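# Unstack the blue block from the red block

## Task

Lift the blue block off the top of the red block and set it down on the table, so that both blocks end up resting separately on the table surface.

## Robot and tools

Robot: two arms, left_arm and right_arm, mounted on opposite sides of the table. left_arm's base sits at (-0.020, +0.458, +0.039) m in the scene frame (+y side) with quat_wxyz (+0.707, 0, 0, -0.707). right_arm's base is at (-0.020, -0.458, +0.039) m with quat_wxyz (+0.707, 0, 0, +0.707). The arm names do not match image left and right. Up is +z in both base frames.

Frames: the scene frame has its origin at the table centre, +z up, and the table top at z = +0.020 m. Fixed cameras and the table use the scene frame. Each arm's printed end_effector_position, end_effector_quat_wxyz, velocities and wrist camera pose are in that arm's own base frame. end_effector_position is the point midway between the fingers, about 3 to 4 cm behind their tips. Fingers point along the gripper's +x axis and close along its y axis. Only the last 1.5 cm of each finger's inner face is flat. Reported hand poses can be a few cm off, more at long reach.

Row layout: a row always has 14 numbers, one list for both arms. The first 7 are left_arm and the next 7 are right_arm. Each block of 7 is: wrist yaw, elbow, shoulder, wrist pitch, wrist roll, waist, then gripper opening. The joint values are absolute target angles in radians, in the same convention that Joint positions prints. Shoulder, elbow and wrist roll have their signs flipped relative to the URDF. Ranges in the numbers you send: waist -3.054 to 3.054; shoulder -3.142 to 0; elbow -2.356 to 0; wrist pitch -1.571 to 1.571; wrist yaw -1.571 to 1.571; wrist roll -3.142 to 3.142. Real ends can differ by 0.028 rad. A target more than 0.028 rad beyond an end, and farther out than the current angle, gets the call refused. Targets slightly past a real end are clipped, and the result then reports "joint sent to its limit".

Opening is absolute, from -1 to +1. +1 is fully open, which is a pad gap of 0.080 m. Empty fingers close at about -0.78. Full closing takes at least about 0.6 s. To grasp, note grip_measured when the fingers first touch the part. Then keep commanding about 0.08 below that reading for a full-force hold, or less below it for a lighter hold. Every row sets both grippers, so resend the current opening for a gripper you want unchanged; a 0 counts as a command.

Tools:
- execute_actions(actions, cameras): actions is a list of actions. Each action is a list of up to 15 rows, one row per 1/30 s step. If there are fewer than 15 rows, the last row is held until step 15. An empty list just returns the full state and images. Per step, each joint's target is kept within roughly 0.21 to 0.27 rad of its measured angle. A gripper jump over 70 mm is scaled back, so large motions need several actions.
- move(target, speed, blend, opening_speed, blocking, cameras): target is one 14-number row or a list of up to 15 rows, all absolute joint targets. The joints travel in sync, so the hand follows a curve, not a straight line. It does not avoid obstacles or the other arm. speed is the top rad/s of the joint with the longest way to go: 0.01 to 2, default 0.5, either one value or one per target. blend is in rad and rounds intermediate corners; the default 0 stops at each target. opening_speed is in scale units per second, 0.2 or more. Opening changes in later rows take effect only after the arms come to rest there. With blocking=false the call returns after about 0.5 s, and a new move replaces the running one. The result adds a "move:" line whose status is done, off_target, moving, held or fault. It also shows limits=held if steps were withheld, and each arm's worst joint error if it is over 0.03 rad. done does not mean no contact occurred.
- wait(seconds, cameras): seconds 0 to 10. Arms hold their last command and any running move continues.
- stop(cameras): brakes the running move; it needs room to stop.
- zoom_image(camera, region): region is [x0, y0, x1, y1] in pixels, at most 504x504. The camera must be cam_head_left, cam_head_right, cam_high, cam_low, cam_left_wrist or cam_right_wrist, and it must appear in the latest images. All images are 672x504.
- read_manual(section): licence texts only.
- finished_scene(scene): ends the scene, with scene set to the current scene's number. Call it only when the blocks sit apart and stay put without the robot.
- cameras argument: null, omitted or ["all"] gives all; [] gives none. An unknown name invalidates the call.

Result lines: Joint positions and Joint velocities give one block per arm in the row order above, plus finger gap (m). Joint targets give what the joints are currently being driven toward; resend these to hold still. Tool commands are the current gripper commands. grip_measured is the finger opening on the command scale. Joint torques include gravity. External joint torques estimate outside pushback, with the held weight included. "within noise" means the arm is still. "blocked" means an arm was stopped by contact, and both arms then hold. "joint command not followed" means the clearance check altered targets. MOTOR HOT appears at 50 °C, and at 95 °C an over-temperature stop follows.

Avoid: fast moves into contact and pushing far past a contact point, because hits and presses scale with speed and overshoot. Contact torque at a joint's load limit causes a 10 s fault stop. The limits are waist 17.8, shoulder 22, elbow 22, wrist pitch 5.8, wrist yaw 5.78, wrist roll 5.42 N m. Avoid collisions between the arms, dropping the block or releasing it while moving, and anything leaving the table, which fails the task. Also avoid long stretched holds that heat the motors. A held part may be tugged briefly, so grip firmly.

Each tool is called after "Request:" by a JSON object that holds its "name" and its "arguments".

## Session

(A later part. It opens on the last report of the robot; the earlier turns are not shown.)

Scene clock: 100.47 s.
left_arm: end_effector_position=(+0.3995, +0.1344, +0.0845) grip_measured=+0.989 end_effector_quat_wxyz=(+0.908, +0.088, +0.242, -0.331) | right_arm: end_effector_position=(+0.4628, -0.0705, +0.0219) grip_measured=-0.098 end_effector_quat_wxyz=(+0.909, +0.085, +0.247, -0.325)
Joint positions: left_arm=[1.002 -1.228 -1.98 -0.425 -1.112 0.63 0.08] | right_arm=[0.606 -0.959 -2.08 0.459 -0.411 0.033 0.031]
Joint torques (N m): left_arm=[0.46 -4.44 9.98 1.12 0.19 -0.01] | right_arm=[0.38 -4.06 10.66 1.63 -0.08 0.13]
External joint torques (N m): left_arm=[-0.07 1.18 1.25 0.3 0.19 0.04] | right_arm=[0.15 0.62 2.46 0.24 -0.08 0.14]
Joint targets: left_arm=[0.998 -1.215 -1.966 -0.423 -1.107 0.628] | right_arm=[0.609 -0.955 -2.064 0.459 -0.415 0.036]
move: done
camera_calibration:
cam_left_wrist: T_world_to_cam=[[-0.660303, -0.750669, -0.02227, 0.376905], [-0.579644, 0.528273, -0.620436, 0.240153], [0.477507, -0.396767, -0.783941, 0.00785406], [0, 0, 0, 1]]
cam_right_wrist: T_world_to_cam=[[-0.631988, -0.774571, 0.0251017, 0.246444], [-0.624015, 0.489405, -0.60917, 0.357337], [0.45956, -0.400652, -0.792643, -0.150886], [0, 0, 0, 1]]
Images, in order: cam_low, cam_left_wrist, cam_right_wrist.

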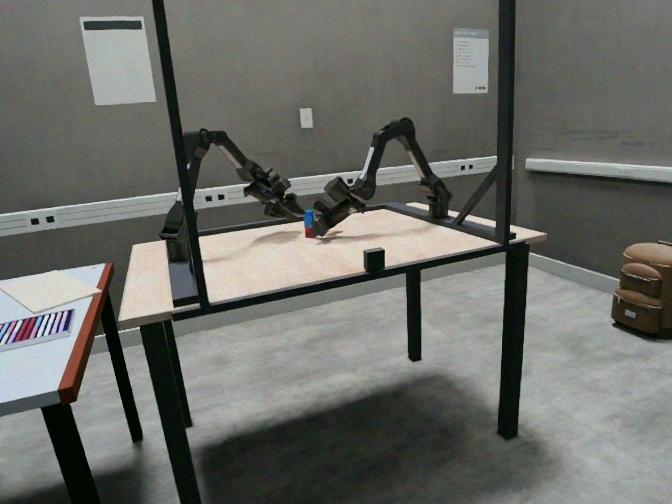

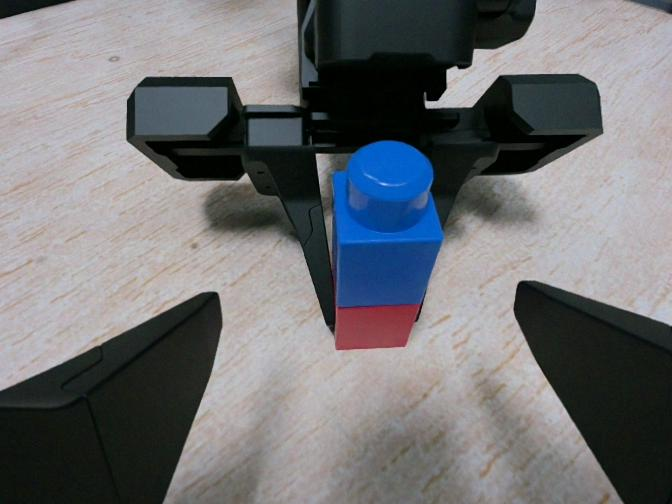

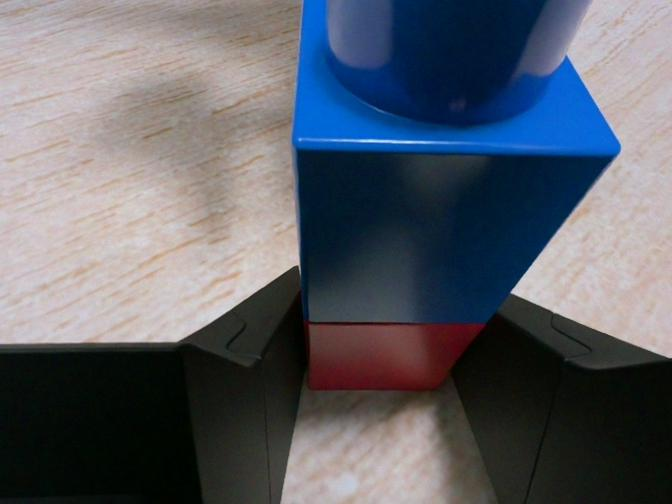

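Request:
{"name": "move", "arguments": {"target": [0.962, -1.190, -2.006, -0.270, -0.988, 0.557, 1.0, 0.6093, -0.955, -2.064, 0.4585, -0.4146, 0.036, -0.22], "speed": 0.25, "cameras": ["cam_low", "cam_left_wrist", "cam_right_wrist"]}}

Request:
{"name": "zoom_image", "arguments": {"camera": "cam_low", "region": [270, 180, 350, 240]}}

Scene clock: 113.70 s.
left_arm: end_effector_position=(+0.4199, +0.1166, +0.0803) grip_measured=+0.989 end_effector_quat_wxyz=(+0.909, +0.096, +0.238, -0.327) | right_arm: end_effector_position=(+0.4628, -0.0705, +0.0219) grip_measured=-0.098 end_effector_quat_wxyz=(+0.909, +0.085, +0.247, -0.325)
Joint positions: left_arm=[0.966 -1.202 -1.988 -0.272 -0.993 0.559 0.08] | right_arm=[0.606 -0.959 -2.08 0.459 -0.411 0.033 0.031]
Joint torques (N m): left_arm=[0.42 -4.49 6.38 1.33 0.19 -0.25] | right_arm=[0.39 -4.03 10.69 1.65 -0.12 0.21]
External joint torques (N m): left_arm=[-0.07 1.28 -2.55 0.35 0.19 -0.21] | right_arm=[0.16 0.6 2.6 0.29 -0.12 0.26]
Heat: left arm: hottest shoulder 42 °C (+8.0 °C/min); right arm: hottest wrist pitch 42 °C (+2.0 °C/min).
Joint targets: left_arm=[0.962 -1.190 -2.006 -0.270 -0.988 0.557] | right_arm=[0.609 -0.955 -2.064 0.459 -0.415 0.036]
move: done
camera_calibration:
cam_left_wrist: T_world_to_cam=[[-0.656953, -0.752727, -0.042598, 0.377428], [-0.572294, 0.534666, -0.621781, 0.25504], [0.490807, -0.384103, -0.782032, -0.0194164], [0, 0, 0, 1]]
cam_right_wrist: T_world_to_cam=[[-0.631988, -0.774571, 0.0251017, 0.246444], [-0.624015, 0.489405, -0.60917, 0.357337], [0.45956, -0.400652, -0.792643, -0.150886], [0, 0, 0, 1]]
Images, in order: cam_low, cam_left_wrist, cam_right_wrist.

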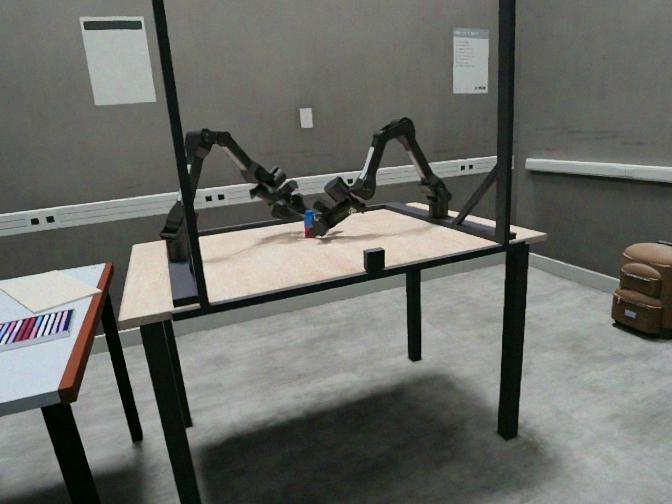

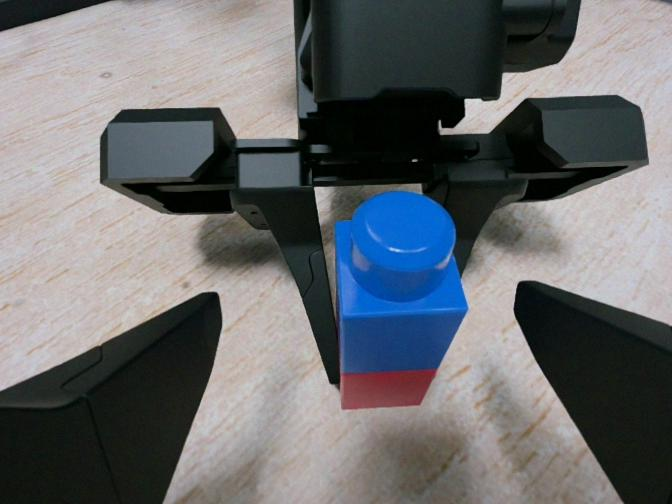

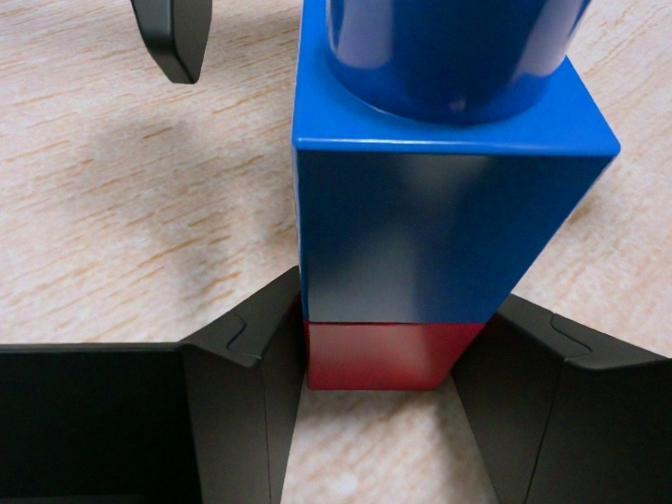

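Scaled by 6.300.

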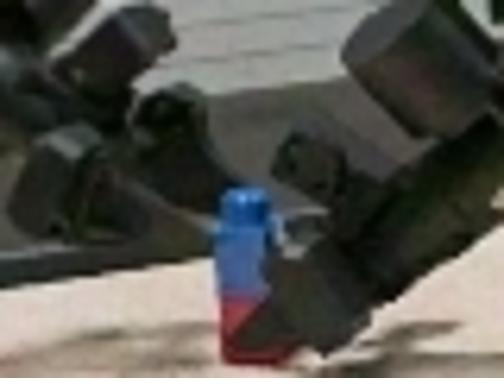

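Request:
{"name": "move", "arguments": {"target": [0.936, -1.160, -2.033, -0.166, -0.907, 0.509, 1.0, 0.6093, -0.955, -2.064, 0.4585, -0.4146, 0.036, -0.22], "speed": 0.2, "cameras": ["cam_low", "cam_left_wrist", "cam_right_wrist"]}}

Request:
{"name": "zoom_image", "arguments": {"camera": "cam_low", "region": [270, 180, 350, 240]}}

Scene clock: 117.40 s.
left_arm: end_effector_position=(+0.4296, +0.1018, +0.0662) grip_measured=+0.989 end_effector_quat_wxyz=(+0.909, +0.088, +0.243, -0.327) | right_arm: end_effector_position=(+0.4628, -0.0705, +0.0219) grip_measured=-0.098 end_effector_quat_wxyz=(+0.909, +0.085, +0.247, -0.325)
Joint positions: left_arm=[0.94 -1.173 -2.016 -0.168 -0.912 0.512 0.08] | right_arm=[0.606 -0.959 -2.08 0.459 -0.411 0.033 0.031]
Joint torques (N m): left_arm=[0.39 -4.43 6.38 1.42 0.2 -0.09] | right_arm=[0.36 -4.08 10.55 1.62 -0.12 0.24]
External joint torques (N m): left_arm=[-0.08 1.15 -2.58 0.39 0.2 -0.08] | right_arm=[0.13 0.52 2.48 0.27 -0.12 0.29]
Joint targets: left_arm=[0.936 -1.160 -2.033 -0.166 -0.907 0.509] | right_arm=[0.609 -0.955 -2.064 0.459 -0.415 0.036]
move: done
camera_calibration:
cam_left_wrist: T_world_to_cam=[[-0.652648, -0.75729, -0.023715, 0.369415], [-0.585434, 0.523914, -0.618693, 0.26629], [0.480955, -0.389906, -0.785275, -0.0357947], [0, 0, 0, 1]]
cam_right_wrist: T_world_to_cam=[[-0.631988, -0.774571, 0.0251017, 0.246444], [-0.624015, 0.489405, -0.60917, 0.357337], [0.45956, -0.400652, -0.792643, -0.150886], [0, 0, 0, 1]]
Images, in order: cam_low, cam_left_wrist, cam_right_wrist.

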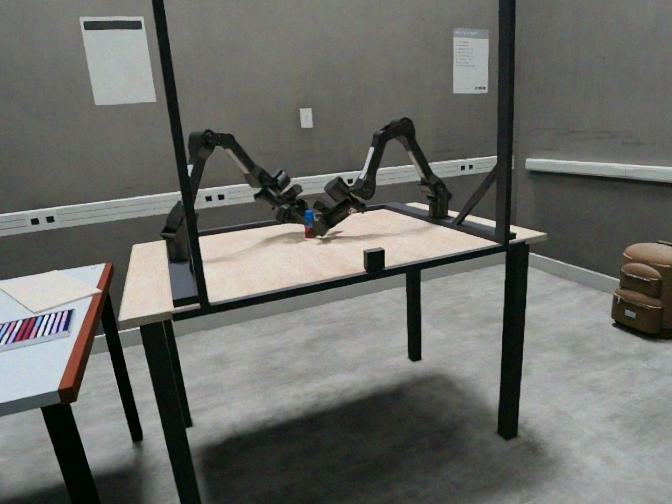

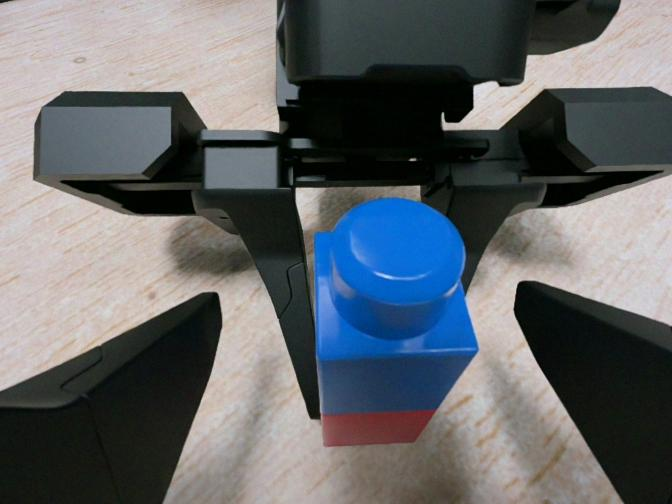

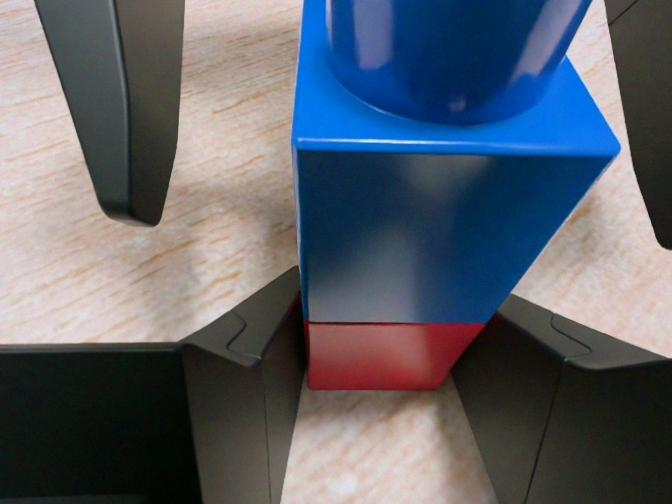

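Scaled by 6.300.

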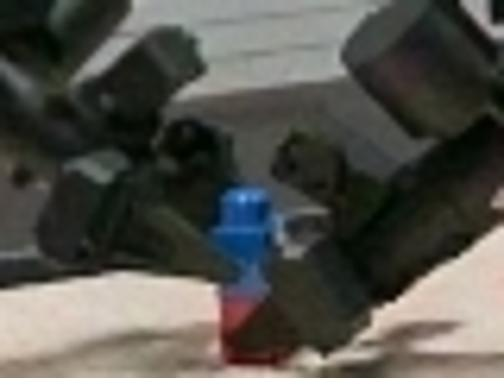

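Request:
{"name": "move", "arguments": {"target": [0.936, -1.160, -2.033, -0.166, -0.907, 0.509, -0.22, 0.6093, -0.955, -2.064, 0.4585, -0.4146, 0.036, -0.22], "opening_speed": 0.45, "cameras": ["cam_low", "cam_left_wrist", "cam_right_wrist"]}}

Scene clock: 122.60 s.
left_arm: end_effector_position=(+0.4294, +0.1012, +0.0658) grip_measured=-0.121 end_effector_quat_wxyz=(+0.909, +0.088, +0.244, -0.327) | right_arm: end_effector_position=(+0.4621, -0.0711, +0.0219) grip_measured=-0.098 end_effector_quat_wxyz=(+0.908, +0.085, +0.247, -0.327)
Joint positions: left_arm=[0.94 -1.171 -2.016 -0.168 -0.912 0.51 0.03] | right_arm=[0.61 -0.957 -2.079 0.459 -0.412 0.033 0.031]
Joint torques (N m): left_arm=[0.43 -4.55 6.28 1.42 0.18 0.03] | right_arm=[0.25 -4.37 10.41 1.66 -0.05 0.12]
External joint torques (N m): left_arm=[-0.04 1 -2.68 0.41 0.18 -0.06] | right_arm=[0.02 0.26 2.3 0.3 -0.05 0.12]
Joint targets: left_arm=[0.936 -1.160 -2.033 -0.166 -0.907 0.509] | right_arm=[0.609 -0.955 -2.064 0.459 -0.415 0.036]
move: done
camera_calibration:
cam_left_wrist: T_world_to_cam=[[-0.653538, -0.756555, -0.0226394, 0.368998], [-0.585451, 0.524238, -0.618402, 0.266222], [0.479724, -0.390895, -0.785535, -0.0356352], [0, 0, 0, 1]]
cam_right_wrist: T_world_to_cam=[[-0.634828, -0.772176, 0.0271375, 0.247002], [-0.622595, 0.490423, -0.609804, 0.356595], [0.457567, -0.404017, -0.792088, -0.15008], [0, 0, 0, 1]]
Images, in order: cam_low, cam_left_wrist, cam_right_wrist.

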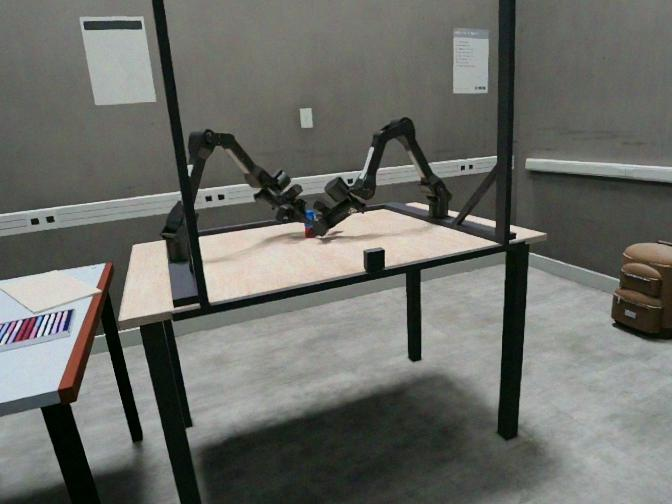

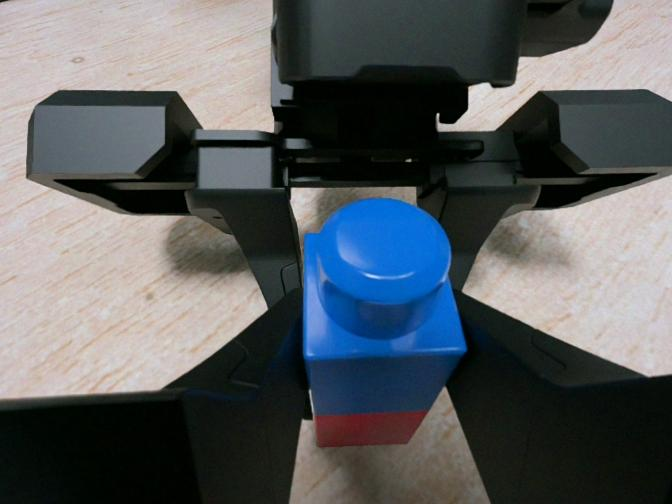

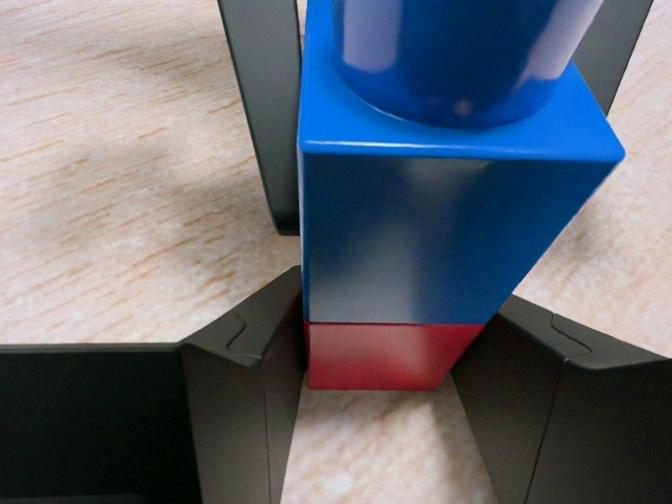

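Request:
{"name": "move", "arguments": {"target": [[0.938, -1.183, -2.000, -0.168, -0.910, 0.510, -0.25, 0.6093, -0.955, -2.064, 0.4585, -0.4146, 0.036, -0.25], [0.938, -1.215, -1.959, -0.243, -0.910, 0.510, -0.25, 0.6093, -0.955, -2.064, 0.4585, -0.4146, 0.036, -0.25], [0.938, -1.274, -1.907, -0.354, -0.910, 0.510, -0.25, 0.6093, -0.955, -2.064, 0.4585, -0.4146, 0.036, -0.25]], "speed": 0.12, "blend": 0.01}}

Scene clock: 128.07 s.
left_arm: end_effector_position=(+0.4294, +0.1015, +0.1158) grip_measured=-0.121 end_effector_quat_wxyz=(+0.909, +0.089, +0.245, -0.326) | right_arm: end_effector_position=(+0.4626, -0.0709, +0.0246) grip_measured=-0.098 end_effector_quat_wxyz=(+0.909, +0.086, +0.244, -0.326)
Joint positions: left_arm=[0.937 -1.262 -1.921 -0.352 -0.912 0.51 0.03] | right_arm=[0.61 -0.957 -2.073 0.459 -0.412 0.033 0.031]
Joint torques (N m): left_arm=[0.61 -7.58 9.9 1.11 0.06 0.01] | right_arm=[0.22 -4.28 9.81 1.67 -0.06 0.31]
External joint torques (N m): left_arm=[0.15 -1.55 1.2 0.09 0.06 0.01] | right_arm=[0 0.35 1.75 0.31 -0.06 0.3]
Joint targets: left_arm=[0.938 -1.274 -1.907 -0.354 -0.910 0.510] | right_arm=[0.609 -0.955 -2.064 0.459 -0.415 0.036]
move: done; blend cut to 0 rad at target 1
camera_calibration:
cam_left_wrist: T_world_to_cam=[[-0.652177, -0.757675, -0.0243507, 0.370162], [-0.586874, 0.524969, -0.616431, 0.29726], [0.479838, -0.387731, -0.787032, 0.00355034], [0, 0, 0, 1]]
cam_right_wrist: T_world_to_cam=[[-0.634687, -0.772424, 0.0231095, 0.247422], [-0.619051, 0.490309, -0.613492, 0.356902], [0.462545, -0.403682, -0.789363, -0.150458], [0, 0, 0, 1]]

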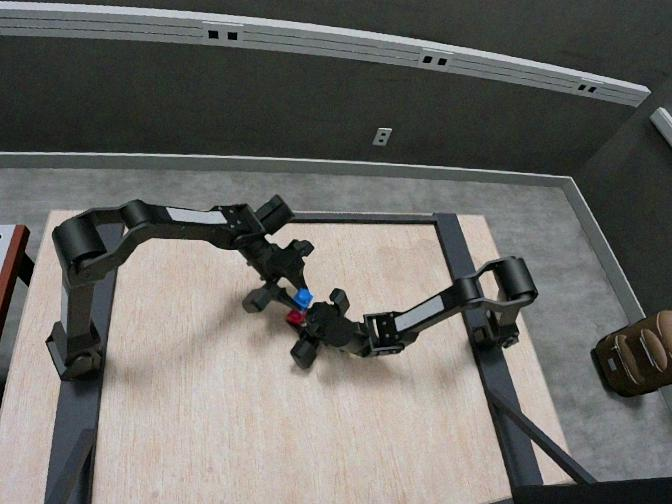

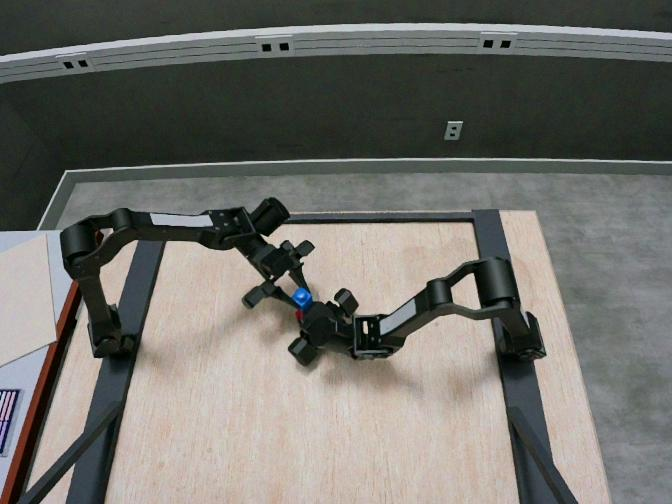

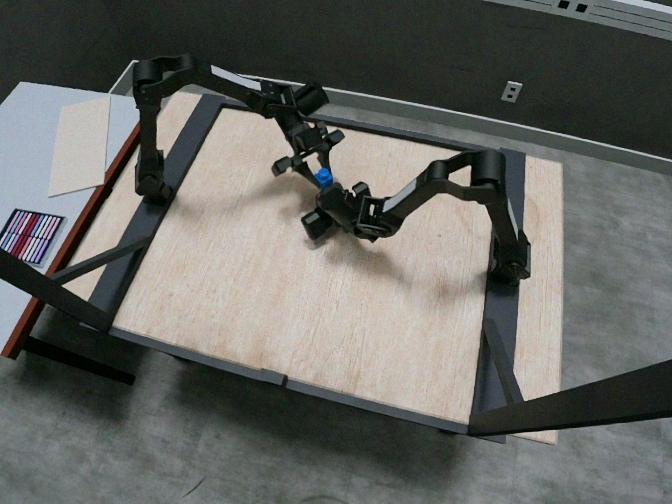

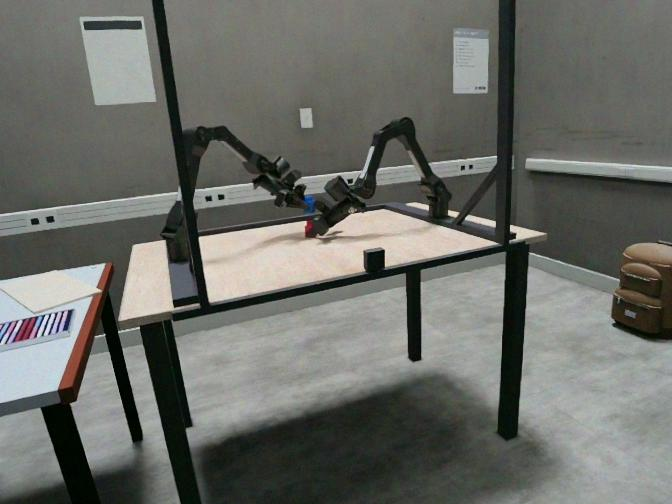

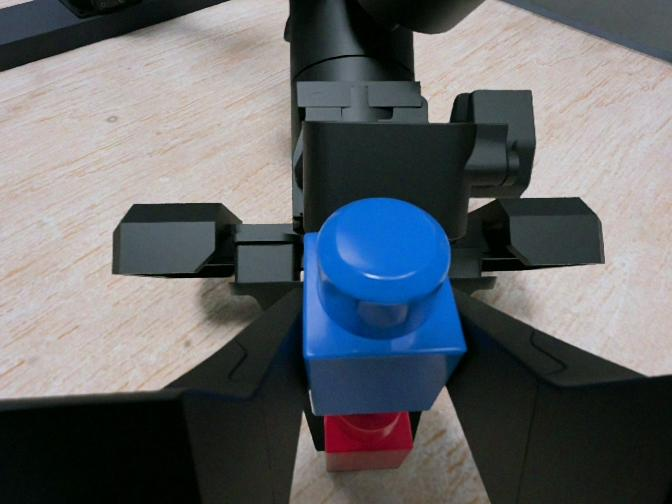

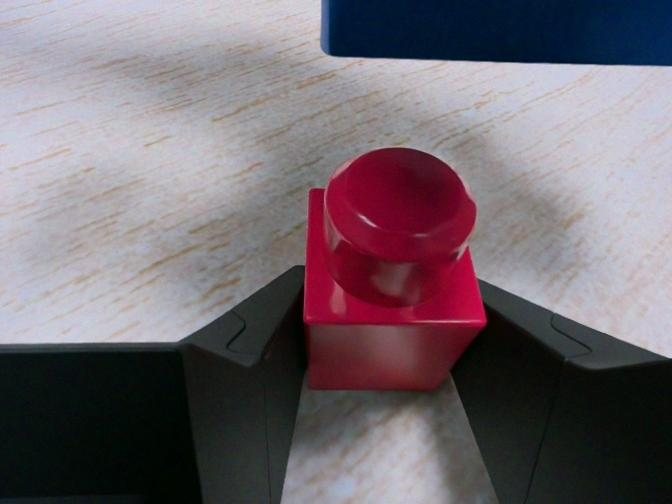

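Request:
{"name": "move", "arguments": {"target": [[0.938, -1.274, -1.907, -0.354, -0.910, 0.800, -0.25, 0.6093, -0.957, -2.088, 0.4585, -0.4146, 0.036, -0.25], [0.938, -1.135, -2.075, -0.100, -0.910, 0.800, -0.25, 0.6093, -0.957, -2.088, 0.4585, -0.4146, 0.036, -0.25]], "speed": 0.25, "cameras": ["cam_low", "cam_left_wrist", "cam_right_wrist"]}}

Scene clock: 135.87 s.
left_arm: end_effector_position=(+0.3821, +0.2199, +0.0460) grip_measured=-0.121 end_effector_quat_wxyz=(+0.946, +0.051, +0.256, -0.192) | right_arm: end_effector_position=(+0.4620, -0.0709, +0.0216) grip_measured=-0.098 end_effector_quat_wxyz=(+0.908, +0.085, +0.248, -0.326)
Joint positions: left_arm=[0.937 -1.146 -2.059 -0.102 -0.912 0.801 0.03] | right_arm=[0.61 -0.957 -2.08 0.459 -0.412 0.033 0.031]
Joint torques (N m): left_arm=[0.62 -4.39 6.68 1.4 0.07 -0.11] | right_arm=[0.21 -4.45 7.72 1.65 -0.05 0.29]
External joint torques (N m): left_arm=[0.15 0.96 -2.35 0.38 0.07 -0.12] | right_arm=[-0.01 0.16 -0.35 0.3 -0.05 0.28]
Joint targets: left_arm=[0.938 -1.135 -2.075 -0.100 -0.910 0.800] | right_arm=[0.609 -0.957 -2.088 0.459 -0.415 0.036]
move: done
camera_calibration:
cam_left_wrist: T_world_to_cam=[[-0.408069, -0.912715, -0.0207677, 0.367923], [-0.714221, 0.333328, -0.615452, 0.255091], [0.568654, -0.236314, -0.787901, -0.0499472], [0, 0, 0, 1]]
cam_right_wrist: T_world_to_cam=[[-0.634513, -0.772418, 0.0276409, 0.24695], [-0.623247, 0.49017, -0.609341, 0.356556], [0.457117, -0.403862, -0.792426, -0.150033], [0, 0, 0, 1]]
Images, in order: cam_low, cam_left_wrist, cam_right_wrist.

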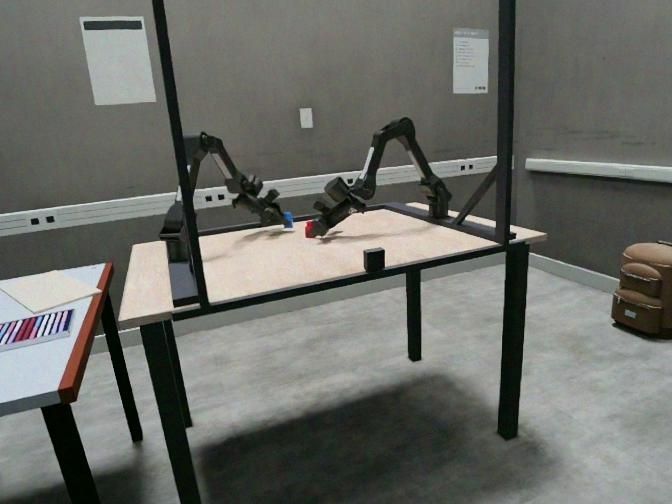

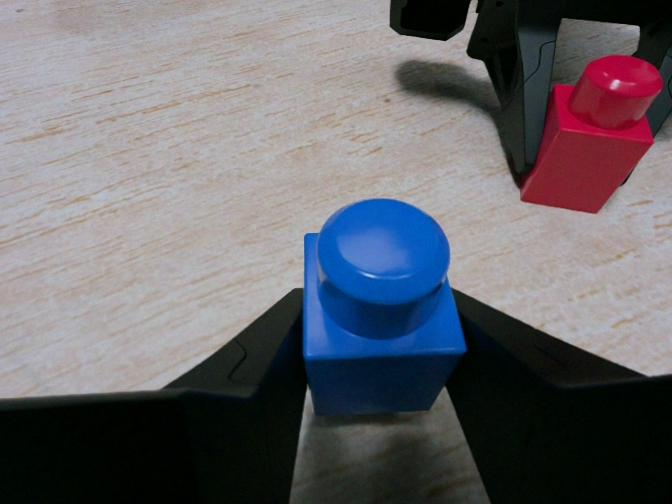

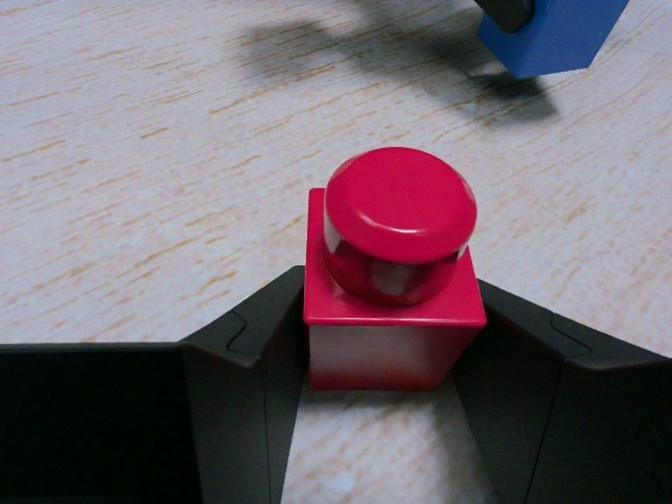

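Request:
{"name": "move", "arguments": {"target": [0.938, -1.118, -2.118, -0.035, -0.910, 0.800, -0.25, 0.6093, -0.957, -2.088, 0.4585, -0.4146, 0.036, -0.25], "speed": 0.1, "cameras": ["cam_low", "cam_left_wrist", "cam_right_wrist"]}}

Request:
{"name": "zoom_image", "arguments": {"camera": "cam_right_wrist", "region": [420, 0, 660, 160]}}

Request:
{"name": "zoom_image", "arguments": {"camera": "cam_left_wrist", "region": [240, 340, 540, 504]}}

Scene clock: 139.40 s.
left_arm: end_effector_position=(+0.3827, +0.2206, +0.0301) grip_measured=-0.121 end_effector_quat_wxyz=(+0.947, +0.053, +0.254, -0.191) | right_arm: end_effector_position=(+0.4620, -0.0709, +0.0216) grip_measured=-0.098 end_effector_quat_wxyz=(+0.908, +0.085, +0.248, -0.326)
Joint positions: left_arm=[0.937 -1.129 -2.101 -0.037 -0.912 0.801 0.03] | right_arm=[0.61 -0.957 -2.08 0.459 -0.412 0.033 0.031]
Joint torques (N m): left_arm=[0.62 -4.02 6.65 1.4 0.09 -0.03] | right_arm=[0.23 -4.51 7.78 1.65 -0.07 0.32]
External joint torques (N m): left_arm=[0.16 1.08 -2.38 0.38 0.1 -0.09] | right_arm=[0.01 0.11 -0.32 0.28 -0.07 0.32]
Joint targets: left_arm=[0.938 -1.118 -2.118 -0.035 -0.910 0.800] | right_arm=[0.609 -0.957 -2.088 0.459 -0.415 0.036]
move: done
camera_calibration:
cam_left_wrist: T_world_to_cam=[[-0.407962, -0.912604, -0.0268586, 0.368568], [-0.711439, 0.336197, -0.617111, 0.243877], [0.572208, -0.232649, -0.786417, -0.0649155], [0, 0, 0, 1]]
cam_right_wrist: T_world_to_cam=[[-0.634513, -0.772418, 0.0276409, 0.24695], [-0.623247, 0.49017, -0.609341, 0.356556], [0.457117, -0.403862, -0.792426, -0.150033], [0, 0, 0, 1]]
Images, in order: cam_low, cam_left_wrist, cam_right_wrist.

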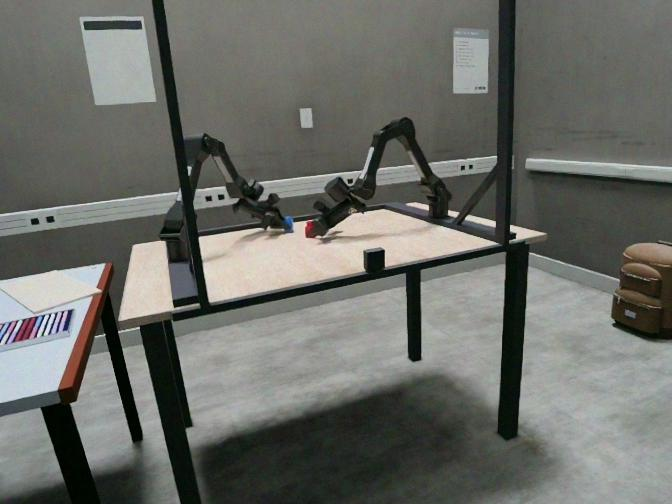

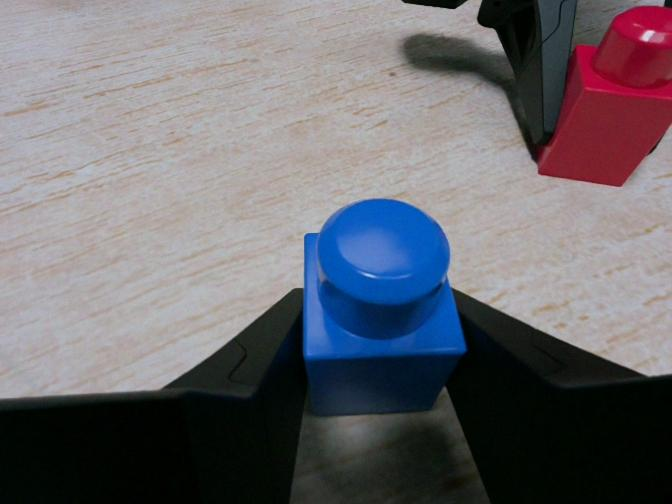

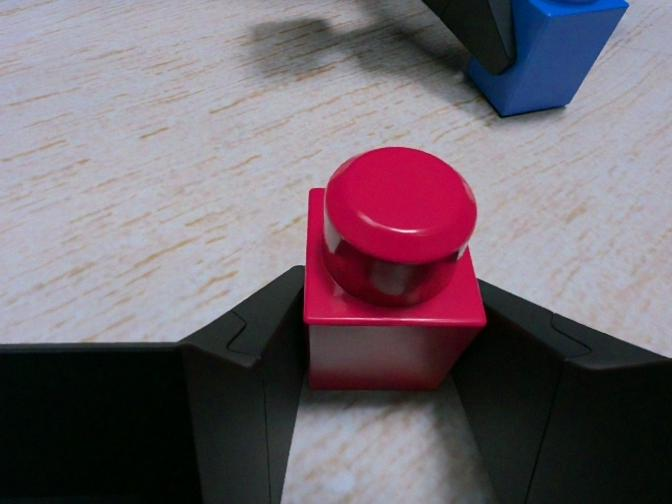

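Scaled by 2.100.

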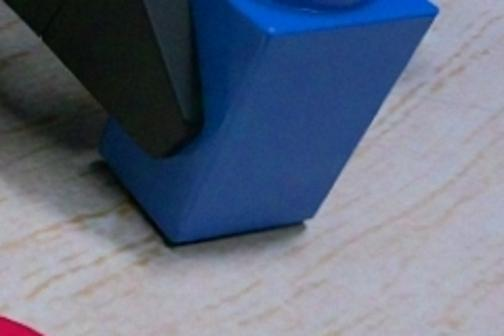

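Scaled by 1.680.

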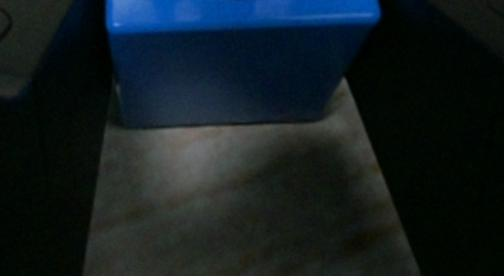

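Request:
{"name": "move", "arguments": {"target": [0.938, -1.117, -2.124, -0.030, -0.910, 0.800, -0.25, 0.6093, -0.957, -2.088, 0.4585, -0.4146, 0.036, -0.25], "speed": 0.05, "cameras": ["cam_low", "cam_left_wrist", "cam_right_wrist"]}}

Request:
{"name": "zoom_image", "arguments": {"camera": "cam_right_wrist", "region": [420, 0, 660, 160]}}

Scene clock: 140.90 s.
left_arm: end_effector_position=(+0.3829, +0.2207, +0.0283) grip_measured=-0.121 end_effector_quat_wxyz=(+0.947, +0.053, +0.254, -0.191) | right_arm: end_effector_position=(+0.4620, -0.0709, +0.0216) grip_measured=-0.098 end_effector_quat_wxyz=(+0.908, +0.085, +0.248, -0.326)
Joint positions: left_arm=[0.937 -1.129 -2.106 -0.032 -0.912 0.801 0.03] | right_arm=[0.61 -0.957 -2.08 0.459 -0.412 0.033 0.031]
Joint torques (N m): left_arm=[0.57 -3.86 6.55 1.41 0.09 0.05] | right_arm=[0.21 -4.54 7.81 1.67 -0.07 0.34]
External joint torques (N m): left_arm=[0.11 1.27 -2.55 0.38 0.09 0.05] | right_arm=[-0.01 0.11 -0.32 0.3 -0.07 0.29]
Joint targets: left_arm=[0.938 -1.117 -2.124 -0.030 -0.910 0.800] | right_arm=[0.609 -0.957 -2.088 0.459 -0.415 0.036]
move: done
camera_calibration:
cam_left_wrist: T_world_to_cam=[[-0.407969, -0.912611, -0.0265004, 0.368699], [-0.711603, 0.336028, -0.617014, 0.242902], [0.571999, -0.232865, -0.786506, -0.0662619], [0, 0, 0, 1]]
cam_right_wrist: T_world_to_cam=[[-0.634513, -0.772418, 0.0276409, 0.24695], [-0.623247, 0.49017, -0.609341, 0.356556], [0.457117, -0.403862, -0.792426, -0.150033], [0, 0, 0, 1]]
Images, in order: cam_low, cam_left_wrist, cam_right_wrist.

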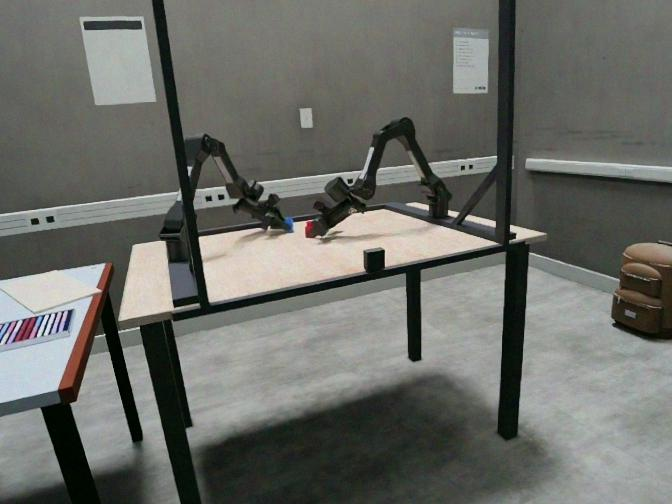

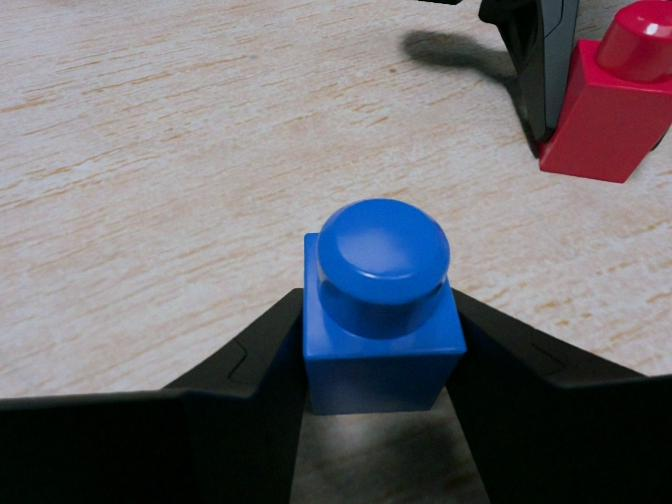

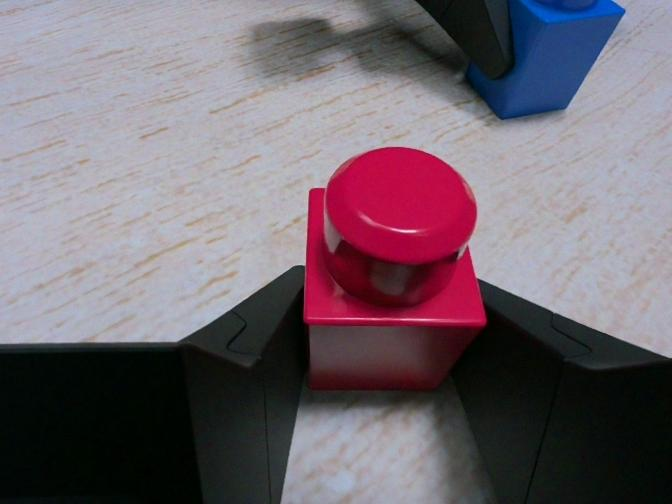

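Scaled by 2.100.

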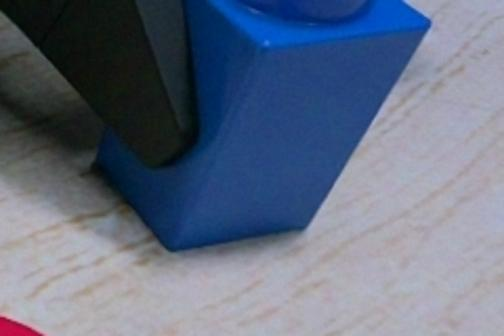

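Request:
{"name": "move", "arguments": {"target": [0.938, -1.117, -2.124, -0.030, -0.910, 0.800, 0.9, 0.6093, -0.957, -2.088, 0.4585, -0.4146, 0.036, 0.9], "opening_speed": 0.5, "cameras": ["cam_left_wrist", "cam_right_wrist"]}}

Scene clock: 145.73 s.
left_arm: end_effector_position=(+0.3828, +0.2207, +0.0282) grip_measured=+0.896 end_effector_quat_wxyz=(+0.947, +0.053, +0.254, -0.191) | right_arm: end_effector_position=(+0.4618, -0.0709, +0.0206) grip_measured=+0.896 end_effector_quat_wxyz=(+0.908, +0.084, +0.249, -0.327)
Joint positions: left_arm=[0.937 -1.128 -2.106 -0.032 -0.912 0.801 0.075] | right_arm=[0.61 -0.957 -2.082 0.459 -0.412 0.033 0.075]
Joint torques (N m): left_arm=[0.61 -4.03 6.45 1.36 0.07 0.06] | right_arm=[0.23 -4.36 8.14 1.63 -0.09 0.25]
External joint torques (N m): left_arm=[0.15 1.14 -2.68 0.33 0.07 0.06] | right_arm=[0.02 0.22 0.06 0.28 -0.09 0.13]
Joint targets: left_arm=[0.938 -1.117 -2.124 -0.030 -0.910 0.800] | right_arm=[0.609 -0.957 -2.088 0.459 -0.415 0.036]
move: done
camera_calibration:
cam_left_wrist: T_world_to_cam=[[-0.407969, -0.912611, -0.0265004, 0.368636], [-0.711603, 0.336028, -0.617014, 0.242841], [0.571999, -0.232865, -0.786506, -0.066303], [0, 0, 0, 1]]
cam_right_wrist: T_world_to_cam=[[-0.634448, -0.772416, 0.0291511, 0.246792], [-0.62464, 0.490123, -0.607951, 0.35644], [0.455303, -0.403922, -0.793439, -0.149892], [0, 0, 0, 1]]
Images, in order: cam_left_wrist, cam_right_wrist.

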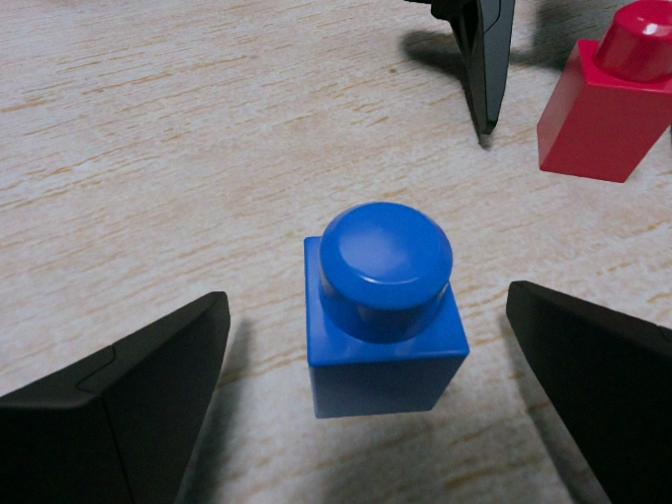

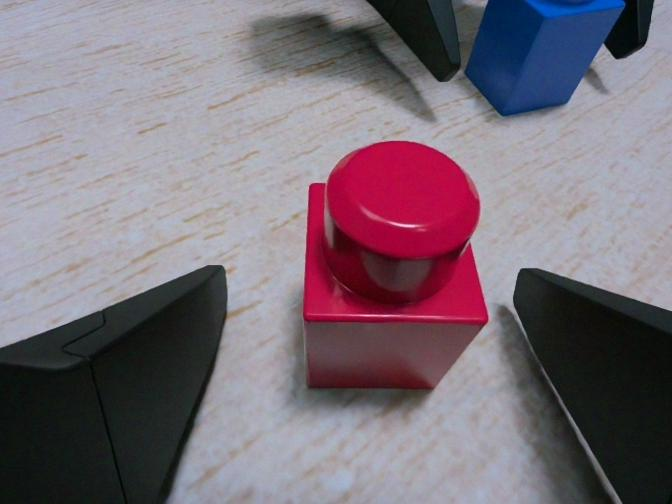

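Request:
{"name": "move", "arguments": {"target": [[0.938, -1.141, -2.083, -0.030, -0.910, 0.800, 1.0, 0.6093, -0.940, -2.055, 0.4585, -0.4146, 0.036, 1.0], [1.0043, -1.175, -1.990, -0.330, -1.1388, 0.9365, 1.0, 0.6850, -0.830, -1.900, 0.3850, -0.4900, 0.125, 1.0]], "speed": 0.4, "blend": 0.01}}

Scene clock: 149.37 s.
left_arm: end_effector_position=(+0.3378, +0.2454, +0.0639) grip_measured=+0.986 end_effector_quat_wxyz=(+0.947, +0.066, +0.250, -0.190) | right_arm: end_effector_position=(+0.4276, -0.0428, +0.0460) grip_measured=+1.000 end_effector_quat_wxyz=(+0.909, +0.088, +0.242, -0.327)
Joint positions: left_arm=[0.998 -1.165 -2.003 -0.328 -1.133 0.936 0.079] | right_arm=[0.681 -0.834 -1.914 0.386 -0.484 0.123 0.08]
Joint torques (N m): left_arm=[0.88 -6.66 9.68 0.83 -0.18 0.19] | right_arm=[0.44 -4.08 9.46 1.56 -0.12 0.05]
External joint torques (N m): left_arm=[0.35 -1.2 0.97 -0.02 -0.18 0.24] | right_arm=[0.18 0.59 2.37 0.27 -0.12 0.06]
Joint targets: left_arm=[1.004 -1.175 -1.990 -0.330 -1.139 0.937] | right_arm=[0.685 -0.830 -1.900 0.385 -0.490 0.125]
move: done; blend cut to 0 rad at target 1
camera_calibration:
cam_left_wrist: T_world_to_cam=[[-0.411323, -0.909985, -0.0523629, 0.375924], [-0.702039, 0.352921, -0.618537, 0.217252], [0.581339, -0.217657, -0.784009, -0.0137862], [0, 0, 0, 1]]
cam_right_wrist: T_world_to_cam=[[-0.636569, -0.770999, 0.0184325, 0.247475], [-0.614365, 0.492507, -0.616435, 0.332827], [0.466193, -0.403728, -0.78719, -0.107706], [0, 0, 0, 1]]

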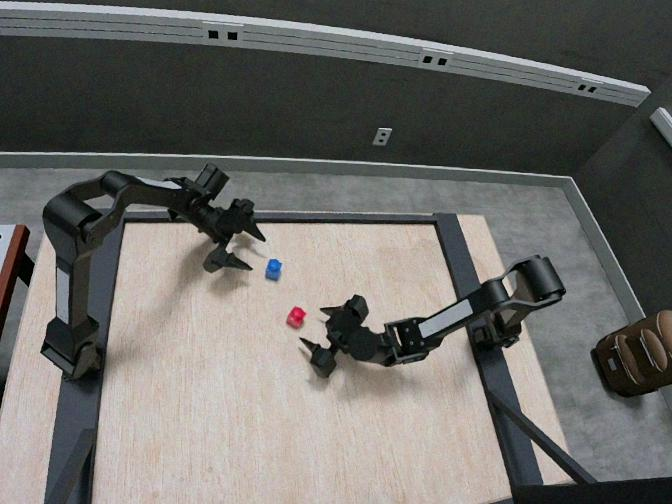

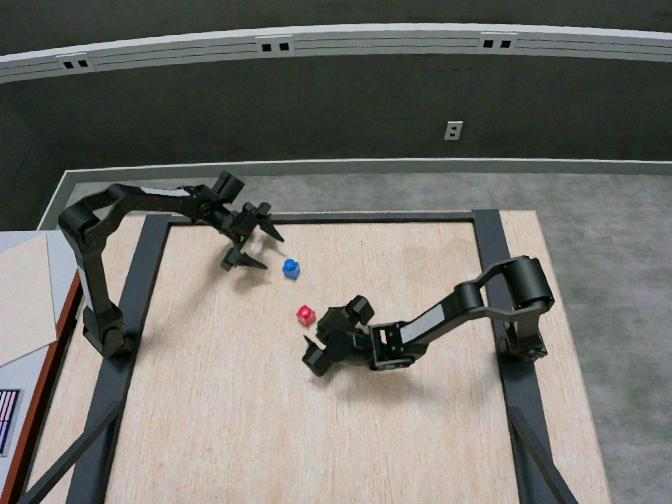

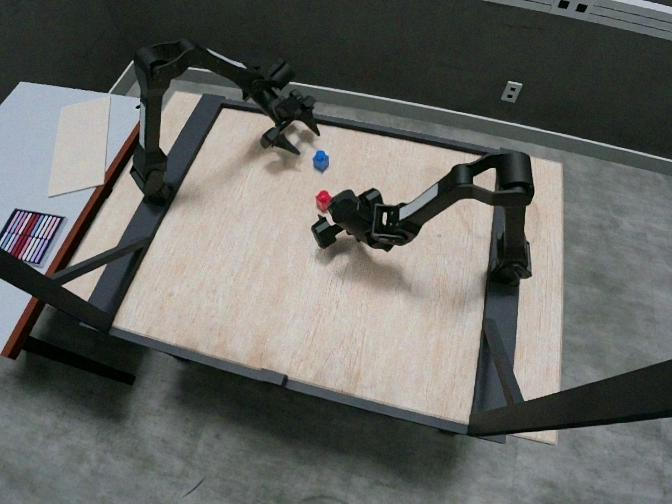

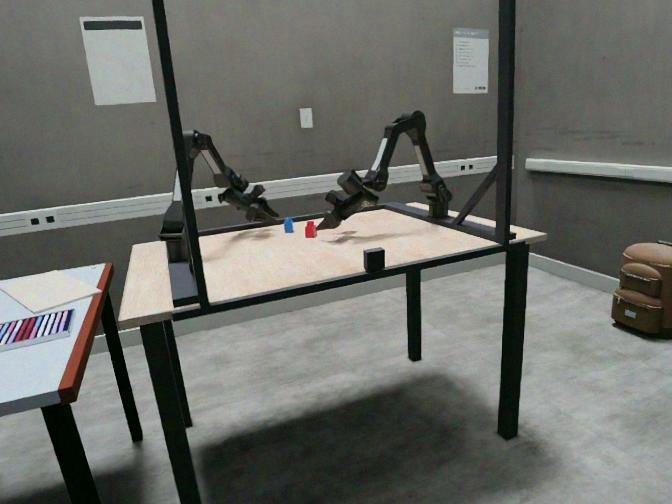

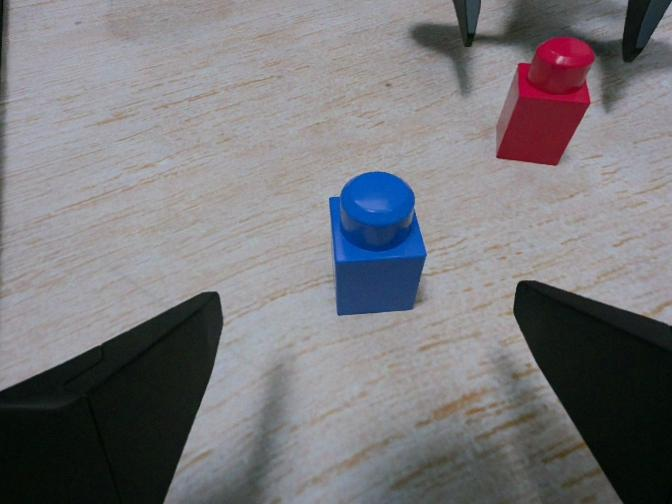

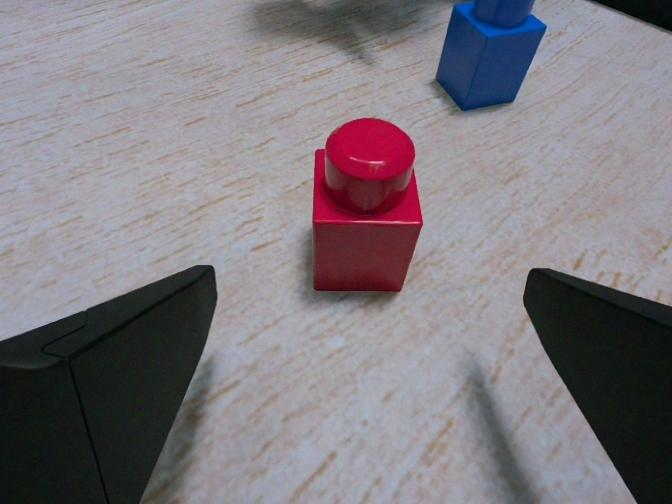

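Request:
{"name": "finished_scene", "arguments": {"scene": 1}}

The scene is finished: the task was done.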